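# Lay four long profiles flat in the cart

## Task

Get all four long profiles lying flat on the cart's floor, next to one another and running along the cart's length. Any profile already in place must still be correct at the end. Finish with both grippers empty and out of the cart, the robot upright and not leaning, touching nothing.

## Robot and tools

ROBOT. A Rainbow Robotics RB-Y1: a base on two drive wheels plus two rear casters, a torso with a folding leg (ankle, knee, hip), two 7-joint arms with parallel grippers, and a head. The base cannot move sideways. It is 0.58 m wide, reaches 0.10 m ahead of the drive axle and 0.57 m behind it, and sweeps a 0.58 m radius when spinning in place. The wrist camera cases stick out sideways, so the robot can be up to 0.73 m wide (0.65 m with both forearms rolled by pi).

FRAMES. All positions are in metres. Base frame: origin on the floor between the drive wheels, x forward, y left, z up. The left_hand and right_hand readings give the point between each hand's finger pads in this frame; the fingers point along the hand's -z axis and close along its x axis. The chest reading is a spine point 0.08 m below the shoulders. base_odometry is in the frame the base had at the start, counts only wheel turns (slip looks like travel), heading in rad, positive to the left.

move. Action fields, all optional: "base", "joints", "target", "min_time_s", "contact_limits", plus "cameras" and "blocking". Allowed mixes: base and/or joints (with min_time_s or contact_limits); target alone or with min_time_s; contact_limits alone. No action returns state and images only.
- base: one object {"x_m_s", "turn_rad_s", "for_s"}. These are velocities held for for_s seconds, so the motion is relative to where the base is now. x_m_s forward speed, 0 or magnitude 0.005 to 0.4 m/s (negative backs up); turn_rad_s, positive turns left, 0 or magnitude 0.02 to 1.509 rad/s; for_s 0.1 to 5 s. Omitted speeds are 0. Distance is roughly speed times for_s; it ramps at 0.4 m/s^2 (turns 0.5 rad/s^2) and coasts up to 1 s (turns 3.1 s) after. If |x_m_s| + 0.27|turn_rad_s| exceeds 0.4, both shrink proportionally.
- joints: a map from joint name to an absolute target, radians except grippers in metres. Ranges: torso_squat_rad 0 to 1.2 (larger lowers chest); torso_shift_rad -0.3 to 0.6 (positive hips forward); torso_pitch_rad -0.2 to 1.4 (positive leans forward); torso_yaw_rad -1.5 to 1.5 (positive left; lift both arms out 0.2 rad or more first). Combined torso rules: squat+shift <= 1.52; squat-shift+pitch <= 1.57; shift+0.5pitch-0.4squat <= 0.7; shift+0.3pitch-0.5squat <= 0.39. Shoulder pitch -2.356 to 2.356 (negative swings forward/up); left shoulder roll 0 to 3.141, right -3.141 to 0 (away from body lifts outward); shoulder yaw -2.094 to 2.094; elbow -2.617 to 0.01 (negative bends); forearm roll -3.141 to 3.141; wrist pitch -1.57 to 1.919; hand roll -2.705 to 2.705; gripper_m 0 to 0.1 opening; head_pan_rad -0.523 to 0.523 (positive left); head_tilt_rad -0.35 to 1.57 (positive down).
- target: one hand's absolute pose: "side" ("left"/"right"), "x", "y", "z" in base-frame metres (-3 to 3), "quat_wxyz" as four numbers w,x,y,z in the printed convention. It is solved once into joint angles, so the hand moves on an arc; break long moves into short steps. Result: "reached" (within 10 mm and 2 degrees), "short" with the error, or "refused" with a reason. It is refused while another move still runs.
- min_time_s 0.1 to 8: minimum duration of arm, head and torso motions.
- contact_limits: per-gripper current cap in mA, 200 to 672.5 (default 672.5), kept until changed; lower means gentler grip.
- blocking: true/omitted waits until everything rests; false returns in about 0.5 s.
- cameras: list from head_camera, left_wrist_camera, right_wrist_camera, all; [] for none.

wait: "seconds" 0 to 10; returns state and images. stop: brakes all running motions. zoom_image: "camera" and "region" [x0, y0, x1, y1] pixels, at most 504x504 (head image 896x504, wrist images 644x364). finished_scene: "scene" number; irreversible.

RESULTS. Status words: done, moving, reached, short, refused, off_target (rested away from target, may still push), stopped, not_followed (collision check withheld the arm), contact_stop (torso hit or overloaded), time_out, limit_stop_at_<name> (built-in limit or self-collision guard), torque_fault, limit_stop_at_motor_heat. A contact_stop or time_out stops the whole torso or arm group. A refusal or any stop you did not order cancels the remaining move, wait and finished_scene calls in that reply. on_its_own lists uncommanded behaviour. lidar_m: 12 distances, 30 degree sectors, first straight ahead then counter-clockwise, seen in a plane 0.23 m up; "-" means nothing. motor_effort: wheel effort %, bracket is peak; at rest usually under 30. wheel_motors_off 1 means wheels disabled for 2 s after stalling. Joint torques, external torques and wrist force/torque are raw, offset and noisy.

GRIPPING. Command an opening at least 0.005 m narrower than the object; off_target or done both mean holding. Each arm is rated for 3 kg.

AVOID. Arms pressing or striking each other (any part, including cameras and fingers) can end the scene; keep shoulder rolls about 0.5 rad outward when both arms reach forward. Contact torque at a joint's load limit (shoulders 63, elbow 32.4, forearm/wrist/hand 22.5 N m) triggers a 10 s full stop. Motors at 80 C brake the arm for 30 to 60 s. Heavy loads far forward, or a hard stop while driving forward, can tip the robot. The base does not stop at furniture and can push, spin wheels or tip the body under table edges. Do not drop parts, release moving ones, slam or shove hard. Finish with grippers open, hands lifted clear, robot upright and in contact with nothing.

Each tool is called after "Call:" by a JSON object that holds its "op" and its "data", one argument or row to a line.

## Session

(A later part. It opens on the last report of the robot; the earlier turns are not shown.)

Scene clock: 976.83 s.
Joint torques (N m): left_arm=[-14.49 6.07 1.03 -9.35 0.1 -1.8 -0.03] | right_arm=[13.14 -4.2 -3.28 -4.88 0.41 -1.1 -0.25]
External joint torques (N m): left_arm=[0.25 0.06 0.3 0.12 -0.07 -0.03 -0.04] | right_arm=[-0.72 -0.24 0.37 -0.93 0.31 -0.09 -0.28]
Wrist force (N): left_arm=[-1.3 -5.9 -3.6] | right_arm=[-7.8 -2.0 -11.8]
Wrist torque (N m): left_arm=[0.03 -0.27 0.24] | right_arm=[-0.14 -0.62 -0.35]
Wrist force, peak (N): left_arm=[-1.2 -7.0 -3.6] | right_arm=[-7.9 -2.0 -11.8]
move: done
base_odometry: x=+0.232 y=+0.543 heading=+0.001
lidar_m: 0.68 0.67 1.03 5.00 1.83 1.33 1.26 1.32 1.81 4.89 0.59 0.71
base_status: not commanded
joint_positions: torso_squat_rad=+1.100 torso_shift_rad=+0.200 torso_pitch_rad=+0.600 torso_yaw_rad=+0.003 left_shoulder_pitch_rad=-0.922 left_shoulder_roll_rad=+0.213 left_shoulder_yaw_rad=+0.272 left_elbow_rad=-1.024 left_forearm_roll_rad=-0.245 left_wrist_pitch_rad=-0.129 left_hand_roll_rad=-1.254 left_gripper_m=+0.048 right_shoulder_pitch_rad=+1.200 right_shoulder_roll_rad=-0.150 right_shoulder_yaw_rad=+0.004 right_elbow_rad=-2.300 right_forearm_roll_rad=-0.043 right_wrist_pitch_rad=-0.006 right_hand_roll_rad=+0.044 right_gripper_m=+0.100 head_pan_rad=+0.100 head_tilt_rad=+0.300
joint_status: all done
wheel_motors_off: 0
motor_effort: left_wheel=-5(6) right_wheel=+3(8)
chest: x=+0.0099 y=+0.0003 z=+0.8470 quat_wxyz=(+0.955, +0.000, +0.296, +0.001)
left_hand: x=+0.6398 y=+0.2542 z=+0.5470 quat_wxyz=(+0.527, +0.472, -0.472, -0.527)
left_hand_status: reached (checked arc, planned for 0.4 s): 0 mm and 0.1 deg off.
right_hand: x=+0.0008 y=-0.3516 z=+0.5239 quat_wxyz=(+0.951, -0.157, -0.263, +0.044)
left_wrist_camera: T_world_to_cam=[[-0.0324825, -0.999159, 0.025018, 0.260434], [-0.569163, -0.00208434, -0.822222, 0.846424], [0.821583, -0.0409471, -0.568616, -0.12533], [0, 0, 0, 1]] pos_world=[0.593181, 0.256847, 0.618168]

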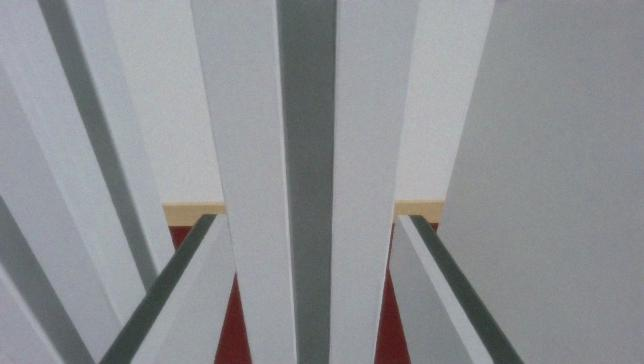

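Call:
{"op": "move", "data": {
  "target": {"side": "left", "x": 0.644, "y": 0.2545, "z": 0.547, "quat_wxyz": [0.526, 0.472, -0.472, -0.526]},
  "cameras": []
}}

Call:
{"op": "move", "data": {
  "joints": {"left_gripper_m": 0.015},
  "cameras": ["left_wrist_camera"]
}}

Call:
{"op": "move", "data": {
  "target": {"side": "left", "x": 0.632, "y": 0.2545, "z": 0.58, "quat_wxyz": [0.526, 0.472, -0.472, -0.526]},
  "min_time_s": 1.5,
  "cameras": []
}}

Call:
{"op": "move", "data": {
  "target": {"side": "left", "x": 0.55, "y": 0.245, "z": 0.60, "quat_wxyz": [0.526, 0.472, -0.472, -0.526]},
  "min_time_s": 1.5,
  "cameras": ["head_camera"]
}}

Scene clock: 985.10 s.
Joint torques (N m): left_arm=[-15.29 6.04 0.64 -9.68 -0.3 -1.89 -0.03] | right_arm=[13.08 -4.37 -2.99 -4.73 0.12 -0.92 -0.17]
External joint torques (N m): left_arm=[-0.3 -0.08 -0.05 -0.24 -0.48 -0.12 -0.04] | right_arm=[-0.78 -0.42 0.67 -0.78 0.02 0.09 -0.2]
Wrist force (N): left_arm=[-1.1 -6.0 -3.4] | right_arm=[-7.9 -2.0 -11.5]
Wrist torque (N m): left_arm=[0.07 -0.28 0.26] | right_arm=[-0.15 -0.65 -0.36]
Wrist force, peak (N): left_arm=[-1.7 -7.0 -3.7] | right_arm=[-7.9 -2.2 -12.0]
move: done
base_odometry: x=+0.232 y=+0.543 heading=+0.001
lidar_m: 0.68 0.67 1.04 5.00 1.82 1.33 1.27 1.32 1.81 4.90 0.60 0.71
base_status: not commanded
joint_positions: torso_squat_rad=+1.100 torso_shift_rad=+0.200 torso_pitch_rad=+0.600 torso_yaw_rad=+0.003 left_shoulder_pitch_rad=-0.941 left_shoulder_roll_rad=+0.216 left_shoulder_yaw_rad=+0.280 left_elbow_rad=-0.995 left_forearm_roll_rad=-0.246 left_wrist_pitch_rad=-0.140 left_hand_roll_rad=-1.258 left_gripper_m=+0.048 right_shoulder_pitch_rad=+1.200 right_shoulder_roll_rad=-0.150 right_shoulder_yaw_rad=+0.004 right_elbow_rad=-2.300 right_forearm_roll_rad=-0.043 right_wrist_pitch_rad=-0.006 right_hand_roll_rad=+0.044 right_gripper_m=+0.100 head_pan_rad=+0.100 head_tilt_rad=+0.300
joint_status: all done
wheel_motors_off: 0
motor_effort: left_wheel=-5(7) right_wheel=+5(9)
chest: x=+0.0099 y=+0.0003 z=+0.8470 quat_wxyz=(+0.955, +0.000, +0.296, +0.001)
left_hand: x=+0.6437 y=+0.2544 z=+0.5470 quat_wxyz=(+0.526, +0.472, -0.472, -0.526)
left_hand_status: reached (checked arc, planned for 0.2 s): 0 mm and 0.1 deg off.
right_hand: x=+0.0007 y=-0.3516 z=+0.5239 quat_wxyz=(+0.951, -0.157, -0.263, +0.044)

Scene clock: 985.97 s.
Joint torques (N m): left_arm=[-15.62 6.28 1.07 -9.23 -0.45 -2.08 -0.32] | right_arm=[12.94 -3.87 -3.48 -4.89 0.41 -1.05 -0.12]
External joint torques (N m): left_arm=[-0.62 0.16 0.38 0.21 -0.63 -0.31 -0.33] | right_arm=[-0.92 0.09 0.18 -0.94 0.31 -0.04 -0.14]
Wrist force (N): left_arm=[0.3 -4.6 -3.4] | right_arm=[-7.9 -2.0 -11.7]
Wrist torque (N m): left_arm=[-0.02 -0.33 1.01] | right_arm=[-0.16 -0.65 -0.37]
Wrist force, peak (N): left_arm=[-1.4 -5.9 -3.6] | right_arm=[-8.0 -2.2 -11.9]
move: off_target
base_odometry: x=+0.232 y=+0.543 heading=+0.001
lidar_m: 0.68 0.67 1.02 5.01 1.83 1.34 1.26 1.32 1.81 4.90 0.60 0.71
base_status: not commanded
joint_positions: torso_squat_rad=+1.100 torso_shift_rad=+0.200 torso_pitch_rad=+0.600 torso_yaw_rad=+0.003 left_shoulder_pitch_rad=-0.941 left_shoulder_roll_rad=+0.216 left_shoulder_yaw_rad=+0.280 left_elbow_rad=-0.995 left_forearm_roll_rad=-0.245 left_wrist_pitch_rad=-0.140 left_hand_roll_rad=-1.258 left_gripper_m=+0.031 right_shoulder_pitch_rad=+1.200 right_shoulder_roll_rad=-0.150 right_shoulder_yaw_rad=+0.004 right_elbow_rad=-2.300 right_forearm_roll_rad=-0.043 right_wrist_pitch_rad=-0.006 right_hand_roll_rad=+0.044 right_gripper_m=+0.100 head_pan_rad=+0.100 head_tilt_rad=+0.300
joint_status: left_gripper_m off_target (ended at +0.031, target +0.015)
wheel_motors_off: 0
motor_effort: left_wheel=-5(5) right_wheel=+5(7)
chest: x=+0.0099 y=+0.0003 z=+0.8470 quat_wxyz=(+0.955, +0.000, +0.296, +0.001)
left_hand: x=+0.6438 y=+0.2544 z=+0.5470 quat_wxyz=(+0.526, +0.472, -0.472, -0.526)
right_hand: x=+0.0007 y=-0.3516 z=+0.5239 quat_wxyz=(+0.951, -0.157, -0.263, +0.044)
left_wrist_camera: T_world_to_cam=[[-0.0320807, -0.99918, 0.0247207, 0.260711], [-0.568637, -0.00209438, -0.822586, 0.848474], [0.821963, -0.0404463, -0.568103, -0.129253], [0, 0, 0, 1]] pos_world=[0.597079, 0.257046, 0.618068]

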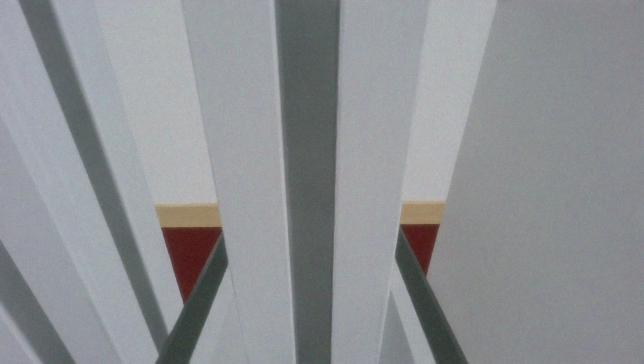

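Scene clock: 987.80 s.
Joint torques (N m): left_arm=[-19.73 8.51 0.55 -14.88 0.29 -3.87 0.72] | right_arm=[12.75 -3.72 -3.55 -5.01 0.31 -1.15 -0.28]
External joint torques (N m): left_arm=[-5.82 2.73 -0.74 -5.08 0.2 -2.13 0.71] | right_arm=[-1.11 0.24 0.11 -1.06 0.2 -0.14 -0.31]
Wrist force (N): left_arm=[-1.4 -15.3 -4.9] | right_arm=[-8.0 -2.4 -11.7]
Wrist torque (N m): left_arm=[-0.06 -0.27 0.27] | right_arm=[-0.12 -0.65 -0.35]
Wrist force, peak (N): left_arm=[-1.7 -16.5 -4.8] | right_arm=[-8.0 -2.0 -11.9]
move: done
base_odometry: x=+0.232 y=+0.543 heading=+0.001
lidar_m: 0.68 0.67 1.03 4.99 1.83 1.34 1.27 1.33 1.81 4.90 0.60 0.72
base_status: not commanded
joint_positions: torso_squat_rad=+1.100 torso_shift_rad=+0.200 torso_pitch_rad=+0.600 torso_yaw_rad=+0.003 left_shoulder_pitch_rad=-0.838 left_shoulder_roll_rad=+0.228 left_shoulder_yaw_rad=+0.212 left_elbow_rad=-1.254 left_forearm_roll_rad=-0.234 left_wrist_pitch_rad=+0.024 left_hand_roll_rad=-1.212 left_gripper_m=+0.031 right_shoulder_pitch_rad=+1.200 right_shoulder_roll_rad=-0.150 right_shoulder_yaw_rad=+0.004 right_elbow_rad=-2.300 right_forearm_roll_rad=-0.043 right_wrist_pitch_rad=-0.006 right_hand_roll_rad=+0.044 right_gripper_m=+0.100 head_pan_rad=+0.100 head_tilt_rad=+0.300
joint_status: all done
wheel_motors_off: 0
motor_effort: left_wheel=-5(6) right_wheel=+6(8)
chest: x=+0.0099 y=+0.0003 z=+0.8470 quat_wxyz=(+0.955, +0.000, +0.296, +0.001)
left_hand: x=+0.6310 y=+0.2538 z=+0.5781 quat_wxyz=(+0.526, +0.474, -0.472, -0.525)
left_hand_status: reached (checked arc, planned for 1.5 s): 2 mm and 0.2 deg off.
right_hand: x=+0.0007 y=-0.3516 z=+0.5239 quat_wxyz=(+0.951, -0.157, -0.263, +0.044)

Scene clock: 989.63 s.
Joint torques (N m): left_arm=[-13.59 3.39 1.07 -14.86 0.1 -4.05 -0.22] | right_arm=[12.49 -4.51 -3.16 -5.06 0.37 -1.15 -0.21]
External joint torques (N m): left_arm=[-4.47 -0.23 -0.48 -4.85 0.11 -2.31 -0.23] | right_arm=[-1.37 -0.55 0.49 -1.11 0.27 -0.14 -0.24]
Wrist force (N): left_arm=[-1.1 -15.0 -4.6] | right_arm=[-7.5 -2.2 -11.6]
Wrist torque (N m): left_arm=[-0.22 -0.27 0.21] | right_arm=[-0.13 -0.61 -0.36]
Wrist force, peak (N): left_arm=[-1.2 -16.3 -5.6] | right_arm=[-8.1 -2.1 -11.9]
move: done
base_odometry: x=+0.232 y=+0.543 heading=+0.001
lidar_m: 0.68 0.59 1.03 4.99 1.83 1.34 1.27 1.32 1.81 4.91 0.60 0.70
base_status: not commanded
joint_positions: torso_squat_rad=+1.100 torso_shift_rad=+0.200 torso_pitch_rad=+0.600 torso_yaw_rad=+0.003 left_shoulder_pitch_rad=-0.522 left_shoulder_roll_rad=+0.182 left_shoulder_yaw_rad=+0.128 left_elbow_rad=-1.723 left_forearm_roll_rad=-0.218 left_wrist_pitch_rad=+0.184 left_hand_roll_rad=-1.218 left_gripper_m=+0.031 right_shoulder_pitch_rad=+1.200 right_shoulder_roll_rad=-0.150 right_shoulder_yaw_rad=+0.004 right_elbow_rad=-2.300 right_forearm_roll_rad=-0.043 right_wrist_pitch_rad=-0.006 right_hand_roll_rad=+0.044 right_gripper_m=+0.100 head_pan_rad=+0.100 head_tilt_rad=+0.300
joint_status: all done
wheel_motors_off: 0
motor_effort: left_wheel=-5(5) right_wheel=+6(9)
chest: x=+0.0099 y=+0.0003 z=+0.8470 quat_wxyz=(+0.955, +0.000, +0.296, +0.001)
left_hand: x=+0.5496 y=+0.2451 z=+0.5986 quat_wxyz=(+0.527, +0.472, -0.472, -0.526)
left_hand_status: reached (checked arc, planned for 1.5 s): 1 mm and 0.1 deg off.
right_hand: x=+0.0007 y=-0.3516 z=+0.5239 quat_wxyz=(+0.951, -0.157, -0.263, +0.044)
head_camera: T_world_to_cam=[[0.0283589, -0.998832, -0.0391112, 0.0410875], [-0.753248, 0.0043681, -0.657722, 0.820569], [0.657125, 0.0481127, -0.752245, 0.600519], [0, 0, 0, 1]] pos_world=[0.222311, 0.00856256, 0.993051]

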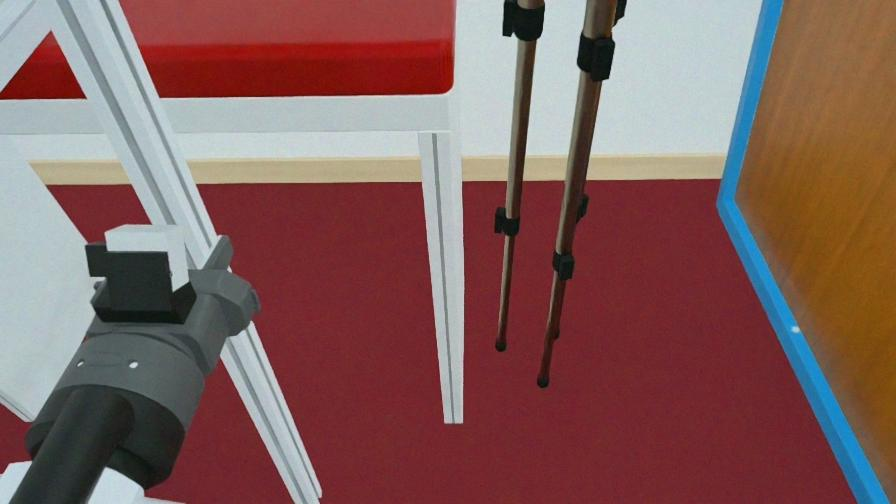

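Call:
{"op": "move", "data": {
  "base": {"x_m_s": -0.2, "for_s": 1.2},
  "cameras": []
}}

Call:
{"op": "move", "data": {
  "target": {"side": "left", "x": 0.50, "y": 0.22, "z": 0.67, "quat_wxyz": [0.526, 0.472, -0.472, -0.526]},
  "min_time_s": 1.2,
  "cameras": []
}}

Call:
{"op": "move", "data": {
  "base": {"turn_rad_s": 0.5, "for_s": 2.6},
  "cameras": []
}}

Call:
{"op": "move", "data": {
  "base": {"x_m_s": -0.3, "for_s": 4.57},
  "cameras": []
}}

Call:
{"op": "move", "data": {
  "base": {"turn_rad_s": -0.5, "for_s": 2.44},
  "cameras": ["head_camera"]
}}

Call:
{"op": "move", "data": {
  "target": {"side": "left", "x": 0.52, "y": 0.22, "z": 0.72, "quat_wxyz": [0.707, 0, -0.707, 0]},
  "min_time_s": 3.5,
  "cameras": []
}}

Call:
{"op": "move", "data": {
  "joints": {"torso_squat_rad": 0.5, "torso_pitch_rad": 0.87, "torso_shift_rad": 0.184, "head_pan_rad": 0.0, "head_tilt_rad": 0.1},
  "min_time_s": 3,
  "cameras": ["head_camera"]
}}

Scene clock: 1001.63 s.
Joint torques (N m): left_arm=[-14.01 3.54 0.68 -14.99 -0.05 -3.61 0.07] | right_arm=[12.67 -4.33 -3.01 -5.09 0.44 -1.35 -0.38]
External joint torques (N m): left_arm=[-4.89 -0.07 -0.88 -5.03 -0.04 -2.06 0.06] | right_arm=[-1.19 -0.38 0.64 -1.15 0.33 -0.34 -0.4]
Wrist force (N): left_arm=[-0.9 -14.9 -4.6] | right_arm=[-7.8 -2.1 -11.7]
Wrist torque (N m): left_arm=[0.07 -0.28 0.18] | right_arm=[-0.15 -0.63 -0.34]
Wrist force, peak (N): left_arm=[-0.7 -15.7 -5.7] | right_arm=[-8.2 -2.1 -11.8]
move: done
base_odometry: x=-0.008 y=+0.543 heading=+0.001
lidar_m: 0.92 0.58 2.16 4.09 1.50 1.10 1.03 1.08 1.45 4.00 0.92 0.78
base_status: done (sent for 1.2 of 1.2 s)
joint_positions: torso_squat_rad=+1.100 torso_shift_rad=+0.200 torso_pitch_rad=+0.600 torso_yaw_rad=+0.003 left_shoulder_pitch_rad=-0.522 left_shoulder_roll_rad=+0.182 left_shoulder_yaw_rad=+0.128 left_elbow_rad=-1.723 left_forearm_roll_rad=-0.218 left_wrist_pitch_rad=+0.184 left_hand_roll_rad=-1.218 left_gripper_m=+0.031 right_shoulder_pitch_rad=+1.200 right_shoulder_roll_rad=-0.150 right_shoulder_yaw_rad=+0.004 right_elbow_rad=-2.300 right_forearm_roll_rad=-0.043 right_wrist_pitch_rad=-0.006 right_hand_roll_rad=+0.044 right_gripper_m=+0.100 head_pan_rad=+0.100 head_tilt_rad=+0.300
joint_status: not commanded
wheel_motors_off: 0
motor_effort: left_wheel=-7(28) right_wheel=+1(37)
chest: x=+0.0099 y=+0.0003 z=+0.8470 quat_wxyz=(+0.955, +0.000, +0.296, +0.001)
left_hand: x=+0.5495 y=+0.2451 z=+0.5985 quat_wxyz=(+0.527, +0.472, -0.472, -0.526)
right_hand: x=+0.0007 y=-0.3516 z=+0.5239 quat_wxyz=(+0.951, -0.157, -0.263, +0.044)

Scene clock: 1003.17 s.
Joint torques (N m): left_arm=[-10.52 1.22 0.52 -14.14 -0.41 -4.16 -0.13] | right_arm=[12.88 -4.45 -2.88 -4.98 0.31 -1.16 -0.16]
External joint torques (N m): left_arm=[-3.83 -0.68 -0.66 -4.25 -0.26 -2.35 -0.14] | right_arm=[-0.99 -0.5 0.78 -1.04 0.21 -0.15 -0.19]
Wrist force (N): left_arm=[-1.2 -15.2 -5.0] | right_arm=[-7.7 -2.0 -11.6]
Wrist torque (N m): left_arm=[-0.27 -0.31 0.22] | right_arm=[-0.16 -0.62 -0.36]
Wrist force, peak (N): left_arm=[-1.4 -16.4 -5.4] | right_arm=[-8.2 -2.0 -11.8]
move: done
base_odometry: x=-0.008 y=+0.543 heading=+0.001
lidar_m: 0.91 0.52 2.16 4.10 1.49 1.09 1.02 1.07 1.47 4.01 0.92 0.77
base_status: not commanded
joint_positions: torso_squat_rad=+1.100 torso_shift_rad=+0.200 torso_pitch_rad=+0.600 torso_yaw_rad=+0.003 left_shoulder_pitch_rad=-0.370 left_shoulder_roll_rad=+0.149 left_shoulder_yaw_rad=+0.043 left_elbow_rad=-2.152 left_forearm_roll_rad=-0.213 left_wrist_pitch_rad=+0.465 left_hand_roll_rad=-1.264 left_gripper_m=+0.031 right_shoulder_pitch_rad=+1.200 right_shoulder_roll_rad=-0.150 right_shoulder_yaw_rad=+0.004 right_elbow_rad=-2.300 right_forearm_roll_rad=-0.043 right_wrist_pitch_rad=-0.006 right_hand_roll_rad=+0.044 right_gripper_m=+0.100 head_pan_rad=+0.100 head_tilt_rad=+0.300
joint_status: all done
wheel_motors_off: 0
motor_effort: left_wheel=-8(8) right_wheel=+4(5)
chest: x=+0.0099 y=+0.0003 z=+0.8470 quat_wxyz=(+0.955, +0.000, +0.296, +0.001)
left_hand: x=+0.4997 y=+0.2203 z=+0.6688 quat_wxyz=(+0.527, +0.472, -0.472, -0.527)
left_hand_status: reached (checked arc, planned for 1.2 s): 1 mm and 0.1 deg off.
right_hand: x=+0.0007 y=-0.3516 z=+0.5239 quat_wxyz=(+0.951, -0.157, -0.263, +0.044)

Scene clock: 1007.10 s.
Joint torques (N m): left_arm=[-10.64 1.72 1.38 -14.08 -0.39 -4.26 0.06] | right_arm=[13.2 -4.5 -2.72 -4.71 0.39 -1.2 -0.16]
External joint torques (N m): left_arm=[-3.94 -0.17 0.2 -4.19 -0.23 -2.49 0.05] | right_arm=[-0.66 -0.54 0.93 -0.77 0.29 -0.19 -0.19]
Wrist force (N): left_arm=[-1.1 -15.0 -4.7] | right_arm=[-7.7 -2.0 -11.5]
Wrist torque (N m): left_arm=[-0.04 -0.25 0.25] | right_arm=[-0.16 -0.61 -0.36]
Wrist force, peak (N): left_arm=[-1.3 -15.6 -4.9] | right_arm=[-8.3 -2.2 -11.8]
move: done
base_odometry: x=-0.008 y=+0.543 heading=+1.300
lidar_m: 3.08 0.53 1.22 1.05 1.05 1.21 2.05 1.42 0.78 0.98 0.91 1.20
base_status: done (sent for 2.6 of 2.6 s)
joint_positions: torso_squat_rad=+1.100 torso_shift_rad=+0.200 torso_pitch_rad=+0.600 torso_yaw_rad=+0.003 left_shoulder_pitch_rad=-0.370 left_shoulder_roll_rad=+0.149 left_shoulder_yaw_rad=+0.043 left_elbow_rad=-2.152 left_forearm_roll_rad=-0.213 left_wrist_pitch_rad=+0.465 left_hand_roll_rad=-1.264 left_gripper_m=+0.031 right_shoulder_pitch_rad=+1.200 right_shoulder_roll_rad=-0.150 right_shoulder_yaw_rad=+0.004 right_elbow_rad=-2.300 right_forearm_roll_rad=-0.043 right_wrist_pitch_rad=-0.006 right_hand_roll_rad=+0.044 right_gripper_m=+0.100 head_pan_rad=+0.100 head_tilt_rad=+0.300
joint_status: not commanded
wheel_motors_off: 0
motor_effort: left_wheel=+1(32) right_wheel=+12(42)
chest: x=+0.0099 y=+0.0003 z=+0.8470 quat_wxyz=(+0.955, +0.000, +0.296, +0.001)
left_hand: x=+0.4997 y=+0.2203 z=+0.6688 quat_wxyz=(+0.527, +0.472, -0.472, -0.527)
right_hand: x=+0.0007 y=-0.3516 z=+0.5239 quat_wxyz=(+0.951, -0.157, -0.263, +0.044)

Scene clock: 1012.90 s.
Joint torques (N m): left_arm=[-11.63 1.04 0.84 -14.17 -0.48 -3.55 0.01] | right_arm=[12.72 -3.51 -3.38 -5.45 0.17 -1.14 -0.39]
External joint torques (N m): left_arm=[-4.93 -0.86 -0.34 -4.34 -0.33 -1.9 0] | right_arm=[-1.14 0.44 0.27 -1.51 0.07 -0.13 -0.41]
Wrist force (N): left_arm=[-1.0 -14.7 -4.6] | right_arm=[-7.8 -2.1 -11.6]
Wrist torque (N m): left_arm=[0.20 -0.27 0.22] | right_arm=[-0.14 -0.64 -0.35]
Wrist force, peak (N): left_arm=[-1.1 -16.1 -5.1] | right_arm=[-8.1 -2.2 -11.9]
move: done
base_odometry: x=-0.374 y=-0.777 heading=+1.301
lidar_m: 3.79 0.52 0.79 0.68 0.68 0.78 1.34 3.89 2.20 1.05 1.06 1.19
base_status: done (sent for 4.57 of 4.57 s)
joint_positions: torso_squat_rad=+1.100 torso_shift_rad=+0.200 torso_pitch_rad=+0.600 torso_yaw_rad=+0.003 left_shoulder_pitch_rad=-0.369 left_shoulder_roll_rad=+0.149 left_shoulder_yaw_rad=+0.043 left_elbow_rad=-2.152 left_forearm_roll_rad=-0.213 left_wrist_pitch_rad=+0.465 left_hand_roll_rad=-1.264 left_gripper_m=+0.031 right_shoulder_pitch_rad=+1.200 right_shoulder_roll_rad=-0.150 right_shoulder_yaw_rad=+0.004 right_elbow_rad=-2.300 right_forearm_roll_rad=-0.043 right_wrist_pitch_rad=-0.006 right_hand_roll_rad=+0.044 right_gripper_m=+0.100 head_pan_rad=+0.100 head_tilt_rad=+0.300
joint_status: not commanded
wheel_motors_off: 0
motor_effort: left_wheel=+8(36) right_wheel=-5(35)
chest: x=+0.0099 y=+0.0003 z=+0.8470 quat_wxyz=(+0.955, +0.000, +0.296, +0.001)
left_hand: x=+0.4997 y=+0.2203 z=+0.6688 quat_wxyz=(+0.527, +0.472, -0.472, -0.527)
right_hand: x=+0.0007 y=-0.3516 z=+0.5239 quat_wxyz=(+0.951, -0.157, -0.263, +0.044)

Scene clock: 1016.67 s.
Joint torques (N m): left_arm=[-10.98 1.45 0.56 -14.31 -0.45 -4.15 -0.1] | right_arm=[12.76 -4.43 -2.77 -4.89 0.26 -1.02 -0.16]
External joint torques (N m): left_arm=[-4.28 -0.45 -0.61 -4.42 -0.3 -2.37 -0.11] | right_arm=[-1.1 -0.47 0.88 -0.95 0.16 -0.01 -0.19]
Wrist force (N): left_arm=[-1.5 -15.0 -4.7] | right_arm=[-7.9 -2.1 -11.7]
Wrist torque (N m): left_arm=[0.01 -0.32 0.20] | right_arm=[-0.15 -0.64 -0.36]
Wrist force, peak (N): left_arm=[-1.5 -15.6 -4.6] | right_arm=[-8.0 -2.2 -11.9]
move: done
base_odometry: x=-0.374 y=-0.777 heading=+0.085
lidar_m: 1.06 0.52 2.03 2.01 0.89 0.70 0.67 0.71 1.04 3.85 2.50 1.10
base_status: done (sent for 2.43 of 2.43 s)
joint_positions: torso_squat_rad=+1.100 torso_shift_rad=+0.200 torso_pitch_rad=+0.600 torso_yaw_rad=+0.003 left_shoulder_pitch_rad=-0.369 left_shoulder_roll_rad=+0.149 left_shoulder_yaw_rad=+0.043 left_elbow_rad=-2.152 left_forearm_roll_rad=-0.213 left_wrist_pitch_rad=+0.465 left_hand_roll_rad=-1.264 left_gripper_m=+0.031 right_shoulder_pitch_rad=+1.200 right_shoulder_roll_rad=-0.150 right_shoulder_yaw_rad=+0.004 right_elbow_rad=-2.300 right_forearm_roll_rad=-0.043 right_wrist_pitch_rad=-0.006 right_hand_roll_rad=+0.044 right_gripper_m=+0.100 head_pan_rad=+0.100 head_tilt_rad=+0.300
joint_status: not commanded
wheel_motors_off: 0
motor_effort: left_wheel=+14(40) right_wheel=+0(35)
chest: x=+0.0099 y=+0.0003 z=+0.8470 quat_wxyz=(+0.955, +0.000, +0.296, +0.001)
left_hand: x=+0.4997 y=+0.2203 z=+0.6688 quat_wxyz=(+0.527, +0.472, -0.472, -0.527)
right_hand: x=+0.0007 y=-0.3516 z=+0.5239 quat_wxyz=(+0.951, -0.157, -0.263, +0.044)
head_camera: T_world_to_cam=[[0.0283517, -0.998833, -0.0391127, 0.0410867], [-0.753291, 0.00437138, -0.657672, 0.820464], [0.657076, 0.0481094, -0.752288, 0.600498], [0, 0, 0, 1]] pos_world=[0.222311, 0.00856257, 0.992951]

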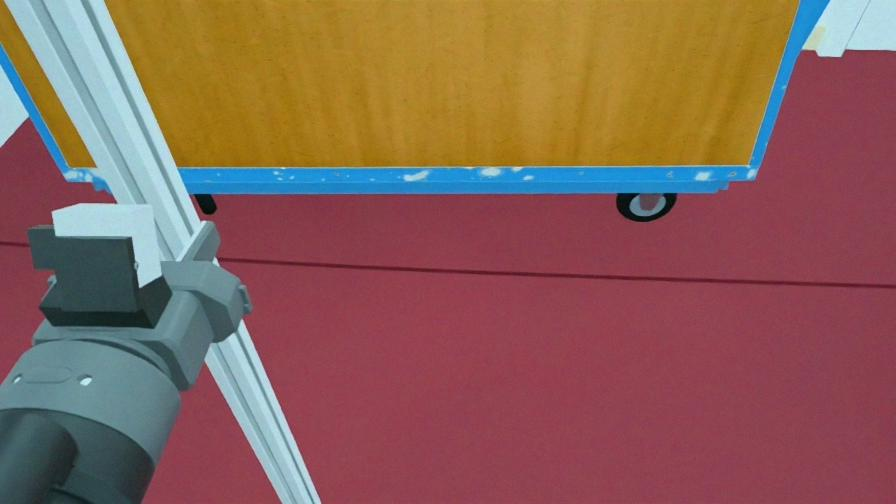

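Scene clock: 1020.50 s.
Joint torques (N m): left_arm=[-13.44 0.37 0.59 -14.17 0.18 -4.46 0.27] | right_arm=[13.28 -4.07 -2.81 -4.98 0.3 -1.02 -0.19]
External joint torques (N m): left_arm=[-5.29 -0.9 0.93 -4.46 0.08 -2.62 0.32] | right_arm=[-0.58 -0.12 0.84 -1.04 0.2 -0.01 -0.21]
Wrist force (N): left_arm=[-16.9 -0.2 -2.7] | right_arm=[-8.0 -2.0 -11.7]
Wrist torque (N m): left_arm=[-0.17 -0.54 0.40] | right_arm=[-0.16 -0.63 -0.36]
Wrist force, peak (N): left_arm=[-17.2 -1.3 -3.3] | right_arm=[-8.0 -2.1 -12.0]
move: done
base_odometry: x=-0.374 y=-0.777 heading=+0.085
lidar_m: 1.05 1.11 2.03 2.00 0.90 0.69 0.67 0.71 1.03 3.83 2.49 1.10
base_status: not commanded
joint_positions: torso_squat_rad=+1.100 torso_shift_rad=+0.200 torso_pitch_rad=+0.600 torso_yaw_rad=+0.003 left_shoulder_pitch_rad=-0.487 left_shoulder_roll_rad=+0.000 left_shoulder_yaw_rad=+0.186 left_elbow_rad=-2.166 left_forearm_roll_rad=+0.091 left_wrist_pitch_rad=+0.453 left_hand_roll_rad=-0.115 left_gripper_m=+0.031 right_shoulder_pitch_rad=+1.200 right_shoulder_roll_rad=-0.150 right_shoulder_yaw_rad=+0.004 right_elbow_rad=-2.300 right_forearm_roll_rad=-0.043 right_wrist_pitch_rad=-0.006 right_hand_roll_rad=+0.044 right_gripper_m=+0.100 head_pan_rad=+0.100 head_tilt_rad=+0.300
joint_status: all done
wheel_motors_off: 0
motor_effort: left_wheel=+13(14) right_wheel=+2(3)
chest: x=+0.0099 y=+0.0003 z=+0.8470 quat_wxyz=(+0.955, +0.000, +0.296, +0.001)
left_hand: x=+0.5198 y=+0.2204 z=+0.7189 quat_wxyz=(+0.707, -0.002, -0.707, -0.003)
left_hand_status: reached (checked arc, planned for 3.5 s): 1 mm and 0.4 deg off.
right_hand: x=+0.0007 y=-0.3516 z=+0.5239 quat_wxyz=(+0.951, -0.157, -0.263, +0.044)

Scene clock: 1023.80 s.
Joint torques (N m): left_arm=[-8.62 -0.07 0.55 -14 0.31 -4.44 0.3] | right_arm=[14.32 -3.68 -2.82 -1.8 0.28 -0.76 -0.15]
External joint torques (N m): left_arm=[-4.37 -0.69 0.76 -3.96 0.22 -2.64 0.36] | right_arm=[-0.96 0.01 0.67 -0.53 0.24 -0.23 -0.16]
Wrist force (N): left_arm=[-16.1 -0.5 -6.8] | right_arm=[-6.4 -2.0 -12.3]
Wrist torque (N m): left_arm=[-0.16 -0.46 0.37] | right_arm=[-0.17 -0.55 -0.35]
Wrist force, peak (N): left_arm=[-17.5 -0.3 -3.2] | right_arm=[-7.4 -2.3 -12.6]
move: done
base_odometry: x=-0.374 y=-0.777 heading=+0.085
lidar_m: 1.06 1.11 2.03 2.01 0.90 0.69 0.67 0.71 1.05 3.84 2.50 1.10
base_status: not commanded
joint_positions: torso_squat_rad=+0.500 torso_shift_rad=+0.184 torso_pitch_rad=+0.871 torso_yaw_rad=+0.003 left_shoulder_pitch_rad=-0.487 left_shoulder_roll_rad=+0.000 left_shoulder_yaw_rad=+0.186 left_elbow_rad=-2.166 left_forearm_roll_rad=+0.091 left_wrist_pitch_rad=+0.453 left_hand_roll_rad=-0.115 left_gripper_m=+0.031 right_shoulder_pitch_rad=+1.200 right_shoulder_roll_rad=-0.150 right_shoulder_yaw_rad=+0.004 right_elbow_rad=-2.300 right_forearm_roll_rad=-0.043 right_wrist_pitch_rad=-0.006 right_hand_roll_rad=+0.044 right_gripper_m=+0.100 head_pan_rad=+0.000 head_tilt_rad=+0.100
joint_status: all done
wheel_motors_off: 0
motor_effort: left_wheel=+16(16) right_wheel=-1(3)
chest: x=+0.1212 y=+0.0003 z=+1.0838 quat_wxyz=(+0.907, +0.000, +0.422, +0.001)
left_hand: x=+0.5784 y=+0.2204 z=+0.8243 quat_wxyz=(+0.796, -0.002, -0.605, -0.002)
right_hand: x=+0.0260 y=-0.3515 z=+0.7748 quat_wxyz=(+0.978, -0.149, -0.132, +0.065)
head_camera: T_world_to_cam=[[-0.0530518, -0.998378, 0.0206752, -0.00336466], [-0.796324, 0.0298042, -0.604135, 1.00883], [0.602539, -0.0485146, -0.796614, 0.72004], [0, 0, 0, 1]] pos_world=[0.369326, 0.00150585, 1.18313]

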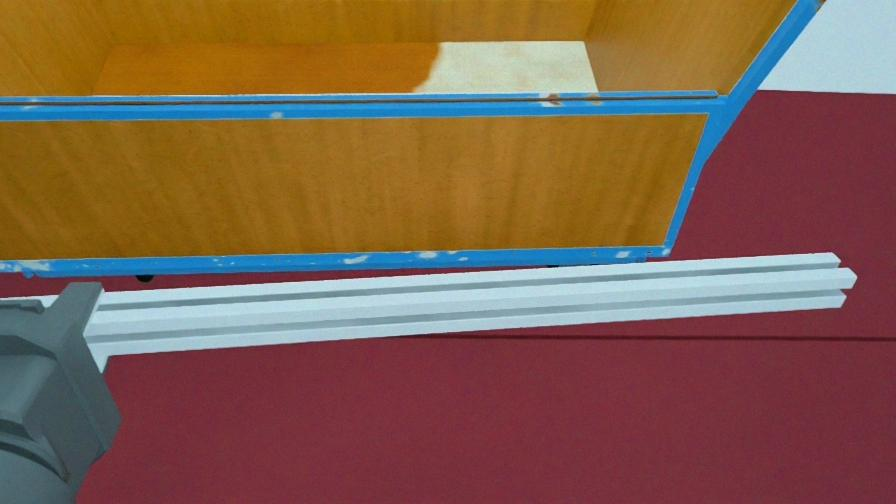

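Call:
{"op": "move", "data": {
  "target": {"side": "left", "x": 0.58, "y": 0.122, "z": 0.82, "quat_wxyz": [0.85, 0, -0.527, 0]},
  "min_time_s": 2,
  "cameras": []
}}

Call:
{"op": "move", "data": {
  "base": {"x_m_s": 0.2, "for_s": 1.9},
  "cameras": ["head_camera"]
}}

Call:
{"op": "zoom_image", "data": {
  "camera": "head_camera",
  "region": [500, 50, 896, 280]
}}

Call:
{"op": "move", "data": {
  "joints": {"head_pan_rad": 0.5, "head_tilt_rad": 0.1},
  "cameras": ["head_camera"]
}}

Scene clock: 1034.83 s.
Joint torques (N m): left_arm=[-11.43 -2.86 -2.55 -14.02 -1.48 -3.39 0.39] | right_arm=[14.03 -3.53 -2.96 -2.1 0.05 -0.64 -0.24]
External joint torques (N m): left_arm=[-4.86 -0.53 -1.13 -4.45 -1.1 -1.78 0.43] | right_arm=[-1.25 0.16 0.54 -0.83 0.01 -0.1 -0.25]
Wrist force (N): left_arm=[-15.1 0.0 -8.9] | right_arm=[-6.3 -2.0 -12.3]
Wrist torque (N m): left_arm=[-0.26 -0.45 0.31] | right_arm=[-0.16 -0.54 -0.35]
Wrist force, peak (N): left_arm=[-15.9 -0.6 -9.4] | right_arm=[-6.3 -2.3 -12.7]
move: done
base_odometry: x=-0.374 y=-0.777 heading=+0.085
lidar_m: 1.06 1.11 2.03 2.00 0.89 0.69 0.66 0.71 1.04 3.84 2.49 1.10
base_status: not commanded
joint_positions: torso_squat_rad=+0.500 torso_shift_rad=+0.184 torso_pitch_rad=+0.871 torso_yaw_rad=+0.003 left_shoulder_pitch_rad=-0.626 left_shoulder_roll_rad=+0.000 left_shoulder_yaw_rad=-0.149 left_elbow_rad=-2.173 left_forearm_roll_rad=-0.478 left_wrist_pitch_rad=+0.850 left_hand_roll_rad=+0.333 left_gripper_m=+0.031 right_shoulder_pitch_rad=+1.200 right_shoulder_roll_rad=-0.150 right_shoulder_yaw_rad=+0.004 right_elbow_rad=-2.300 right_forearm_roll_rad=-0.043 right_wrist_pitch_rad=-0.006 right_hand_roll_rad=+0.044 right_gripper_m=+0.100 head_pan_rad=+0.000 head_tilt_rad=+0.100
joint_status: all done
wheel_motors_off: 0
motor_effort: left_wheel=+16(16) right_wheel=-1(3)
chest: x=+0.1212 y=+0.0003 z=+1.0838 quat_wxyz=(+0.907, +0.000, +0.422, +0.001)
left_hand: x=+0.5796 y=+0.1224 z=+0.8191 quat_wxyz=(+0.851, +0.000, -0.526, +0.000)
left_hand_status: reached (checked arc, planned for 2.0 s): 1 mm and 0.1 deg off.
right_hand: x=+0.0260 y=-0.3515 z=+0.7748 quat_wxyz=(+0.978, -0.149, -0.132, +0.065)

Scene clock: 1037.87 s.
Joint torques (N m): left_arm=[-10.01 -2.03 -2.77 -13.24 -1.24 -3.82 0.44] | right_arm=[14.57 -4.24 -3.26 -1.62 0.12 -0.61 -0.31]
External joint torques (N m): left_arm=[-3.43 0.29 -1.35 -3.68 -0.86 -2.22 0.49] | right_arm=[-0.7 -0.55 0.23 -0.35 0.08 -0.07 -0.32]
Wrist force (N): left_arm=[-15.1 -0.4 -9.2] | right_arm=[-6.3 -1.9 -12.4]
Wrist torque (N m): left_arm=[-0.21 -0.47 0.35] | right_arm=[-0.17 -0.53 -0.34]
Wrist force, peak (N): left_arm=[-16.2 -0.1 -10.1] | right_arm=[-6.4 -2.3 -12.7]
move: done
base_odometry: x=+0.005 y=-0.745 heading=+0.085
lidar_m: 0.67 0.72 0.98 3.15 1.39 1.09 1.05 1.10 1.63 4.56 2.00 0.70
base_status: done (sent for 1.9 of 1.9 s)
joint_positions: torso_squat_rad=+0.500 torso_shift_rad=+0.184 torso_pitch_rad=+0.871 torso_yaw_rad=+0.003 left_shoulder_pitch_rad=-0.626 left_shoulder_roll_rad=+0.000 left_shoulder_yaw_rad=-0.149 left_elbow_rad=-2.173 left_forearm_roll_rad=-0.478 left_wrist_pitch_rad=+0.850 left_hand_roll_rad=+0.333 left_gripper_m=+0.031 right_shoulder_pitch_rad=+1.200 right_shoulder_roll_rad=-0.150 right_shoulder_yaw_rad=+0.004 right_elbow_rad=-2.300 right_forearm_roll_rad=-0.043 right_wrist_pitch_rad=-0.006 right_hand_roll_rad=+0.044 right_gripper_m=+0.100 head_pan_rad=+0.000 head_tilt_rad=+0.100
joint_status: not commanded
wheel_motors_off: 0
motor_effort: left_wheel=-1(44) right_wheel=+0(35)
chest: x=+0.1212 y=+0.0003 z=+1.0838 quat_wxyz=(+0.907, +0.000, +0.422, +0.001)
left_hand: x=+0.5796 y=+0.1224 z=+0.8193 quat_wxyz=(+0.850, +0.000, -0.526, +0.000)
right_hand: x=+0.0261 y=-0.3515 z=+0.7749 quat_wxyz=(+0.978, -0.149, -0.132, +0.065)
head_camera: T_world_to_cam=[[-0.0530578, -0.998378, 0.0206667, -0.00335983], [-0.796239, 0.0298073, -0.604247, 1.00891], [0.602651, -0.0485157, -0.796529, 0.720038], [0, 0, 0, 1]] pos_world=[0.369226, 0.00150585, 1.18323]

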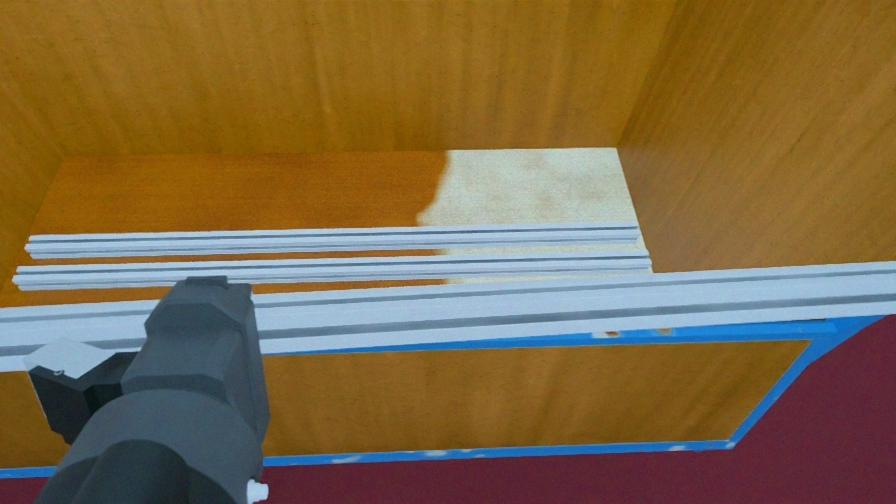

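Scaled by 1.273 (camera's finer frame: 1280x720).

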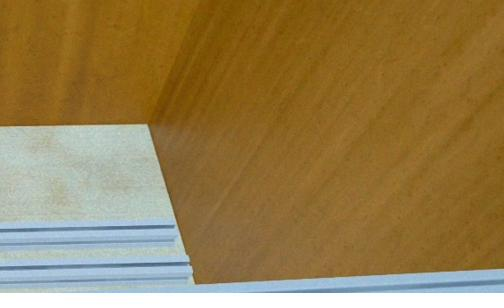

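Scene clock: 1038.87 s.
Joint torques (N m): left_arm=[-9.74 -2.04 -2.85 -13.32 -1.21 -3.55 0.42] | right_arm=[14.13 -4.01 -2.99 -1.69 0.24 -0.64 -0.24]
External joint torques (N m): left_arm=[-3.16 0.29 -1.43 -3.76 -0.83 -1.95 0.46] | right_arm=[-1.15 -0.32 0.5 -0.42 0.2 -0.1 -0.25]
Wrist force (N): left_arm=[-15.2 -0.4 -9.2] | right_arm=[-6.1 -1.8 -12.3]
Wrist torque (N m): left_arm=[-0.21 -0.47 0.37] | right_arm=[-0.18 -0.52 -0.34]
Wrist force, peak (N): left_arm=[-15.5 -0.1 -9.4] | right_arm=[-6.5 -2.3 -12.8]
move: done
base_odometry: x=+0.005 y=-0.745 heading=+0.085
lidar_m: 0.68 0.71 0.98 3.14 1.40 1.08 1.05 1.13 1.63 4.56 2.00 0.70
base_status: not commanded
joint_positions: torso_squat_rad=+0.500 torso_shift_rad=+0.184 torso_pitch_rad=+0.871 torso_yaw_rad=+0.003 left_shoulder_pitch_rad=-0.626 left_shoulder_roll_rad=+0.000 left_shoulder_yaw_rad=-0.149 left_elbow_rad=-2.173 left_forearm_roll_rad=-0.478 left_wrist_pitch_rad=+0.850 left_hand_roll_rad=+0.333 left_gripper_m=+0.031 right_shoulder_pitch_rad=+1.200 right_shoulder_roll_rad=-0.150 right_shoulder_yaw_rad=+0.004 right_elbow_rad=-2.300 right_forearm_roll_rad=-0.043 right_wrist_pitch_rad=-0.006 right_hand_roll_rad=+0.044 right_gripper_m=+0.100 head_pan_rad=+0.500 head_tilt_rad=+0.100
joint_status: all done
wheel_motors_off: 0
motor_effort: left_wheel=-1(2) right_wheel=-1(2)
chest: x=+0.1212 y=+0.0003 z=+1.0838 quat_wxyz=(+0.907, +0.000, +0.422, +0.001)
left_hand: x=+0.5796 y=+0.1224 z=+0.8193 quat_wxyz=(+0.850, +0.000, -0.526, +0.000)
right_hand: x=+0.0261 y=-0.3515 z=+0.7749 quat_wxyz=(+0.978, -0.149, -0.132, +0.065)
head_camera: T_world_to_cam=[[0.259197, -0.900131, -0.350115, 0.349966], [-0.801672, 0.0016607, -0.597762, 1.00279], [0.538646, 0.435615, -0.721179, 0.648098], [0, 0, 0, 1]] pos_world=[0.3641, 0.0310285, 1.18935]

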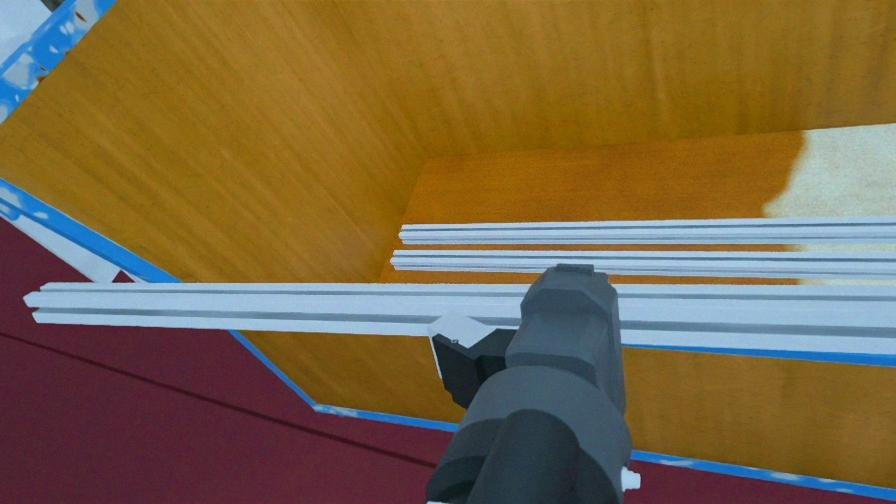

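Call:
{"op": "move", "data": {
  "target": {"side": "left", "x": 0.58, "y": 0.118, "z": 0.82, "quat_wxyz": [0.85, 0, -0.527, 0]},
  "cameras": []
}}

Call:
{"op": "move", "data": {
  "base": {"x_m_s": 0.15, "for_s": 2.53},
  "joints": {"head_pan_rad": 0.3, "head_tilt_rad": 0.1},
  "cameras": ["head_camera"]
}}

Call:
{"op": "move", "data": {
  "target": {"side": "left", "x": 0.525, "y": 0.118, "z": 0.55, "quat_wxyz": [0.9997, -0.0225, 0, 0]},
  "min_time_s": 2.5,
  "cameras": ["head_camera"]
}}

Scene clock: 1055.63 s.
Joint torques (N m): left_arm=[-11.31 -3.12 -2.61 -13.39 -1.33 -3.67 0.23] | right_arm=[14.17 -3.87 -2.97 -1.84 0.26 -0.71 -0.17]
External joint torques (N m): left_arm=[-4.66 -0.66 -1.16 -3.83 -0.93 -2.08 0.28] | right_arm=[-1.11 -0.18 0.52 -0.57 0.22 -0.17 -0.18]
Wrist force (N): left_arm=[-15.1 -0.1 -9.5] | right_arm=[-6.4 -2.0 -12.5]
Wrist torque (N m): left_arm=[-0.15 -0.51 0.32] | right_arm=[-0.16 -0.56 -0.35]
Wrist force, peak (N): left_arm=[-17.0 -2.1 -8.3] | right_arm=[-6.5 -2.0 -12.8]
move: done
base_odometry: x=+0.005 y=-0.745 heading=+0.085
lidar_m: 0.67 0.71 0.98 3.14 1.40 1.08 1.04 1.12 1.62 4.58 2.00 0.71
base_status: not commanded
joint_positions: torso_squat_rad=+0.500 torso_shift_rad=+0.184 torso_pitch_rad=+0.871 torso_yaw_rad=+0.003 left_shoulder_pitch_rad=-0.631 left_shoulder_roll_rad=+0.000 left_shoulder_yaw_rad=-0.163 left_elbow_rad=-2.167 left_forearm_roll_rad=-0.498 left_wrist_pitch_rad=+0.855 left_hand_roll_rad=+0.351 left_gripper_m=+0.031 right_shoulder_pitch_rad=+1.200 right_shoulder_roll_rad=-0.150 right_shoulder_yaw_rad=+0.004 right_elbow_rad=-2.300 right_forearm_roll_rad=-0.043 right_wrist_pitch_rad=-0.006 right_hand_roll_rad=+0.044 right_gripper_m=+0.100 head_pan_rad=+0.500 head_tilt_rad=+0.100
joint_status: all done
wheel_motors_off: 0
motor_effort: left_wheel=-1(1) right_wheel=-3(4)
chest: x=+0.1212 y=+0.0003 z=+1.0838 quat_wxyz=(+0.907, +0.000, +0.422, +0.001)
left_hand: x=+0.5796 y=+0.1183 z=+0.8191 quat_wxyz=(+0.851, +0.000, -0.526, +0.000)
left_hand_status: reached (checked arc, planned for 0.1 s): 1 mm and 0.1 deg off.
right_hand: x=+0.0261 y=-0.3515 z=+0.7749 quat_wxyz=(+0.978, -0.149, -0.132, +0.065)

Scene clock: 1058.97 s.
Joint torques (N m): left_arm=[-10.21 -2.68 -2.58 -13.63 -1.37 -3.66 0.21] | right_arm=[14.51 -4.01 -3.05 -1.89 0.26 -0.62 -0.04]
External joint torques (N m): left_arm=[-3.56 -0.22 -1.12 -4.08 -0.97 -2.06 0.26] | right_arm=[-0.77 -0.32 0.45 -0.62 0.22 -0.08 -0.05]
Wrist force (N): left_arm=[-15.1 0.1 -9.4] | right_arm=[-6.3 -2.2 -12.4]
Wrist torque (N m): left_arm=[-0.35 -0.48 0.34] | right_arm=[-0.15 -0.54 -0.35]
Wrist force, peak (N): left_arm=[-15.5 -0.3 -10.4] | right_arm=[-6.4 -2.0 -12.8]
move: done
base_odometry: x=+0.383 y=-0.713 heading=+0.085
lidar_m: 0.30 0.31 0.43 4.27 1.89 1.46 1.42 1.51 2.21 3.42 0.43 0.31
base_status: done (sent for 2.53 of 2.53 s)
joint_positions: torso_squat_rad=+0.500 torso_shift_rad=+0.184 torso_pitch_rad=+0.871 torso_yaw_rad=+0.003 left_shoulder_pitch_rad=-0.631 left_shoulder_roll_rad=+0.000 left_shoulder_yaw_rad=-0.163 left_elbow_rad=-2.167 left_forearm_roll_rad=-0.498 left_wrist_pitch_rad=+0.855 left_hand_roll_rad=+0.351 left_gripper_m=+0.031 right_shoulder_pitch_rad=+1.200 right_shoulder_roll_rad=-0.150 right_shoulder_yaw_rad=+0.004 right_elbow_rad=-2.300 right_forearm_roll_rad=-0.043 right_wrist_pitch_rad=-0.006 right_hand_roll_rad=+0.044 right_gripper_m=+0.100 head_pan_rad=+0.300 head_tilt_rad=+0.100
joint_status: all done
wheel_motors_off: 0
motor_effort: left_wheel=-2(26) right_wheel=-4(31)
chest: x=+0.1212 y=+0.0003 z=+1.0838 quat_wxyz=(+0.907, +0.000, +0.422, +0.001)
left_hand: x=+0.5796 y=+0.1183 z=+0.8191 quat_wxyz=(+0.851, +0.000, -0.526, +0.000)
right_hand: x=+0.0261 y=-0.3515 z=+0.7749 quat_wxyz=(+0.978, -0.149, -0.132, +0.065)
head_camera: T_world_to_cam=[[0.138477, -0.968553, -0.206708, 0.213244], [-0.800616, 0.0133779, -0.599029, 1.00401], [0.582957, 0.248446, -0.773586, 0.698068], [0, 0, 0, 1]] pos_world=[0.367356, 0.0196739, 1.18553]

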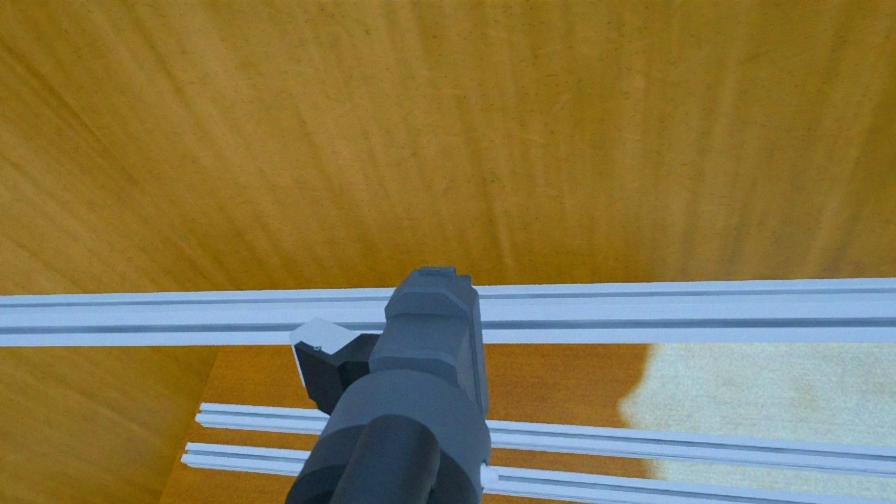

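Scene clock: 1061.80 s.
Joint torques (N m): left_arm=[-17.37 1.31 -0.61 -9.37 0.02 0.06 -0.1] | right_arm=[14.65 -4.13 -3.38 -1.87 0.29 -0.75 -0.13]
External joint torques (N m): left_arm=[-3.34 0.31 -0.21 -1.85 -0.07 0.16 -0.1] | right_arm=[-0.62 -0.44 0.11 -0.6 0.25 -0.21 -0.14]
Wrist force (N): left_arm=[-1.6 0.5 -18.4] | right_arm=[-6.4 -1.7 -12.4]
Wrist torque (N m): left_arm=[-0.50 -0.28 0.23] | right_arm=[-0.20 -0.54 -0.34]
Wrist force, peak (N): left_arm=[-2.5 0.5 -18.6] | right_arm=[-6.4 -2.1 -12.8]
move: done
base_odometry: x=+0.383 y=-0.713 heading=+0.085
lidar_m: 0.29 0.32 0.43 4.28 1.89 1.47 1.42 1.52 2.21 3.43 0.42 0.31
base_status: not commanded
joint_positions: torso_squat_rad=+0.500 torso_shift_rad=+0.184 torso_pitch_rad=+0.871 torso_yaw_rad=+0.003 left_shoulder_pitch_rad=-1.244 left_shoulder_roll_rad=+0.109 left_shoulder_yaw_rad=+0.146 left_elbow_rad=-0.942 left_forearm_roll_rad=-0.007 left_wrist_pitch_rad=+1.263 left_hand_roll_rad=+0.213 left_gripper_m=+0.031 right_shoulder_pitch_rad=+1.200 right_shoulder_roll_rad=-0.150 right_shoulder_yaw_rad=+0.004 right_elbow_rad=-2.300 right_forearm_roll_rad=-0.043 right_wrist_pitch_rad=-0.006 right_hand_roll_rad=+0.044 right_gripper_m=+0.100 head_pan_rad=+0.300 head_tilt_rad=+0.100
joint_status: all done
wheel_motors_off: 0
motor_effort: left_wheel=-1(2) right_wheel=-1(4)
chest: x=+0.1212 y=+0.0003 z=+1.0838 quat_wxyz=(+0.907, +0.000, +0.422, +0.001)
left_hand: x=+0.5242 y=+0.1181 z=+0.5496 quat_wxyz=(+1.000, -0.022, +0.000, +0.000)
left_hand_status: reached (checked arc, planned for 2.5 s): 1 mm and 0.1 deg off.
right_hand: x=+0.0261 y=-0.3515 z=+0.7749 quat_wxyz=(+0.978, -0.149, -0.132, +0.065)
head_camera: T_world_to_cam=[[0.138421, -0.968577, -0.206633, 0.213176], [-0.800615, 0.0133777, -0.59903, 1.00401], [0.582971, 0.248352, -0.773606, 0.698088], [0, 0, 0, 1]] pos_world=[0.367356, 0.0196742, 1.18553]

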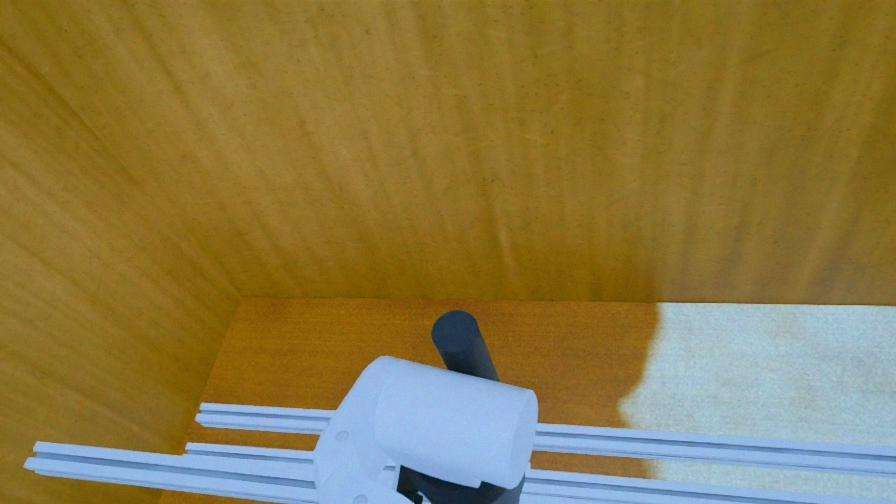

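Call:
{"op": "move", "data": {
  "target": {"side": "left", "x": 0.53, "y": 0.118, "z": 0.53, "quat_wxyz": [0.9997, -0.0225, 0, 0]},
  "min_time_s": 1,
  "cameras": []
}}

Call:
{"op": "move", "data": {
  "joints": {"torso_squat_rad": 0.75, "torso_pitch_rad": 0.87, "torso_shift_rad": 0.235},
  "min_time_s": 2,
  "cameras": ["head_camera"]
}}

Scene clock: 1073.83 s.
Joint torques (N m): left_arm=[-18.85 2.23 0.29 -8.81 -0.03 0.13 0.11] | right_arm=[14.36 -3.95 -2.94 -1.89 0.19 -0.68 -0.08]
External joint torques (N m): left_arm=[-4.2 0.83 0.58 -1.79 -0.13 0.24 0.11] | right_arm=[-0.92 -0.26 0.55 -0.62 0.15 -0.14 -0.09]
Wrist force (N): left_arm=[-1.6 0.6 -17.7] | right_arm=[-6.1 -2.0 -12.5]
Wrist torque (N m): left_arm=[-0.29 -0.22 0.22] | right_arm=[-0.16 -0.52 -0.34]
Wrist force, peak (N): left_arm=[-2.3 0.7 -18.5] | right_arm=[-6.3 -2.1 -12.8]
move: done
base_odometry: x=+0.383 y=-0.713 heading=+0.085
lidar_m: 0.29 0.31 0.42 4.27 1.89 1.47 1.42 1.52 2.22 3.43 0.42 0.31
base_status: not commanded
joint_positions: torso_squat_rad=+0.500 torso_shift_rad=+0.184 torso_pitch_rad=+0.871 torso_yaw_rad=+0.003 left_shoulder_pitch_rad=-1.319 left_shoulder_roll_rad=+0.126 left_shoulder_yaw_rad=+0.158 left_elbow_rad=-0.741 left_forearm_roll_rad=+0.001 left_wrist_pitch_rad=+1.132 left_hand_roll_rad=+0.213 left_gripper_m=+0.031 right_shoulder_pitch_rad=+1.200 right_shoulder_roll_rad=-0.150 right_shoulder_yaw_rad=+0.004 right_elbow_rad=-2.300 right_forearm_roll_rad=-0.043 right_wrist_pitch_rad=-0.006 right_hand_roll_rad=+0.044 right_gripper_m=+0.100 head_pan_rad=+0.300 head_tilt_rad=+0.100
joint_status: all done
wheel_motors_off: 0
motor_effort: left_wheel=-1(2) right_wheel=-1(4)
chest: x=+0.1212 y=+0.0003 z=+1.0838 quat_wxyz=(+0.907, +0.000, +0.422, +0.001)
left_hand: x=+0.5287 y=+0.1182 z=+0.5303 quat_wxyz=(+1.000, -0.023, -0.002, +0.000)
left_hand_status: reached (checked arc, planned for 1.0 s): 1 mm and 0.2 deg off.
right_hand: x=+0.0261 y=-0.3515 z=+0.7749 quat_wxyz=(+0.978, -0.149, -0.132, +0.065)

Scene clock: 1076.13 s.
Joint torques (N m): left_arm=[-17.99 2.59 0.11 -8.59 -0.01 0.1 0.18] | right_arm=[14.9 -3.89 -2.92 -1.7 0.23 -0.75 -0.19]
External joint torques (N m): left_arm=[-3.34 1.19 0.4 -1.56 -0.1 0.22 0.18] | right_arm=[-0.38 -0.2 0.58 -0.43 0.19 -0.21 -0.2]
Wrist force (N): left_arm=[-1.4 0.6 -18.1] | right_arm=[-6.7 -2.5 -12.2]
Wrist torque (N m): left_arm=[-0.28 -0.24 0.19] | right_arm=[-0.11 -0.60 -0.34]
Wrist force, peak (N): left_arm=[-1.3 0.3 -18.6] | right_arm=[-6.9 -2.4 -12.9]
move: done
base_odometry: x=+0.383 y=-0.713 heading=+0.085
lidar_m: 0.29 0.31 0.43 4.27 1.88 1.46 1.42 1.52 2.22 3.43 0.43 0.30
base_status: not commanded
joint_positions: torso_squat_rad=+0.750 torso_shift_rad=+0.235 torso_pitch_rad=+0.870 torso_yaw_rad=+0.003 left_shoulder_pitch_rad=-1.319 left_shoulder_roll_rad=+0.126 left_shoulder_yaw_rad=+0.158 left_elbow_rad=-0.741 left_forearm_roll_rad=+0.001 left_wrist_pitch_rad=+1.132 left_hand_roll_rad=+0.213 left_gripper_m=+0.031 right_shoulder_pitch_rad=+1.200 right_shoulder_roll_rad=-0.150 right_shoulder_yaw_rad=+0.004 right_elbow_rad=-2.300 right_forearm_roll_rad=-0.043 right_wrist_pitch_rad=-0.006 right_hand_roll_rad=+0.044 right_gripper_m=+0.100 head_pan_rad=+0.300 head_tilt_rad=+0.100
joint_status: all done
wheel_motors_off: 0
motor_effort: left_wheel=-1(2) right_wheel=-2(3)
chest: x=+0.1279 y=+0.0003 z=+0.9780 quat_wxyz=(+0.907, +0.000, +0.422, +0.001)
left_hand: x=+0.5356 y=+0.1182 z=+0.4246 quat_wxyz=(+1.000, -0.023, -0.002, +0.000)
right_hand: x=+0.0329 y=-0.3515 z=+0.6691 quat_wxyz=(+0.978, -0.149, -0.132, +0.065)
head_camera: T_world_to_cam=[[0.138456, -0.96858, -0.206599, 0.190357], [-0.80048, 0.0133852, -0.59921, 0.946204], [0.583148, 0.248343, -0.773475, 0.612204], [0, 0, 0, 1]] pos_world=[0.374056, 0.0196742, 1.07983]

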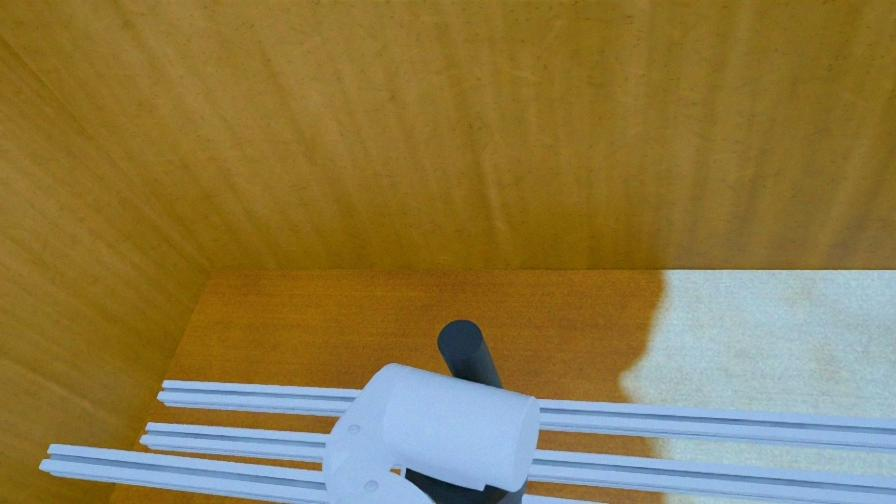

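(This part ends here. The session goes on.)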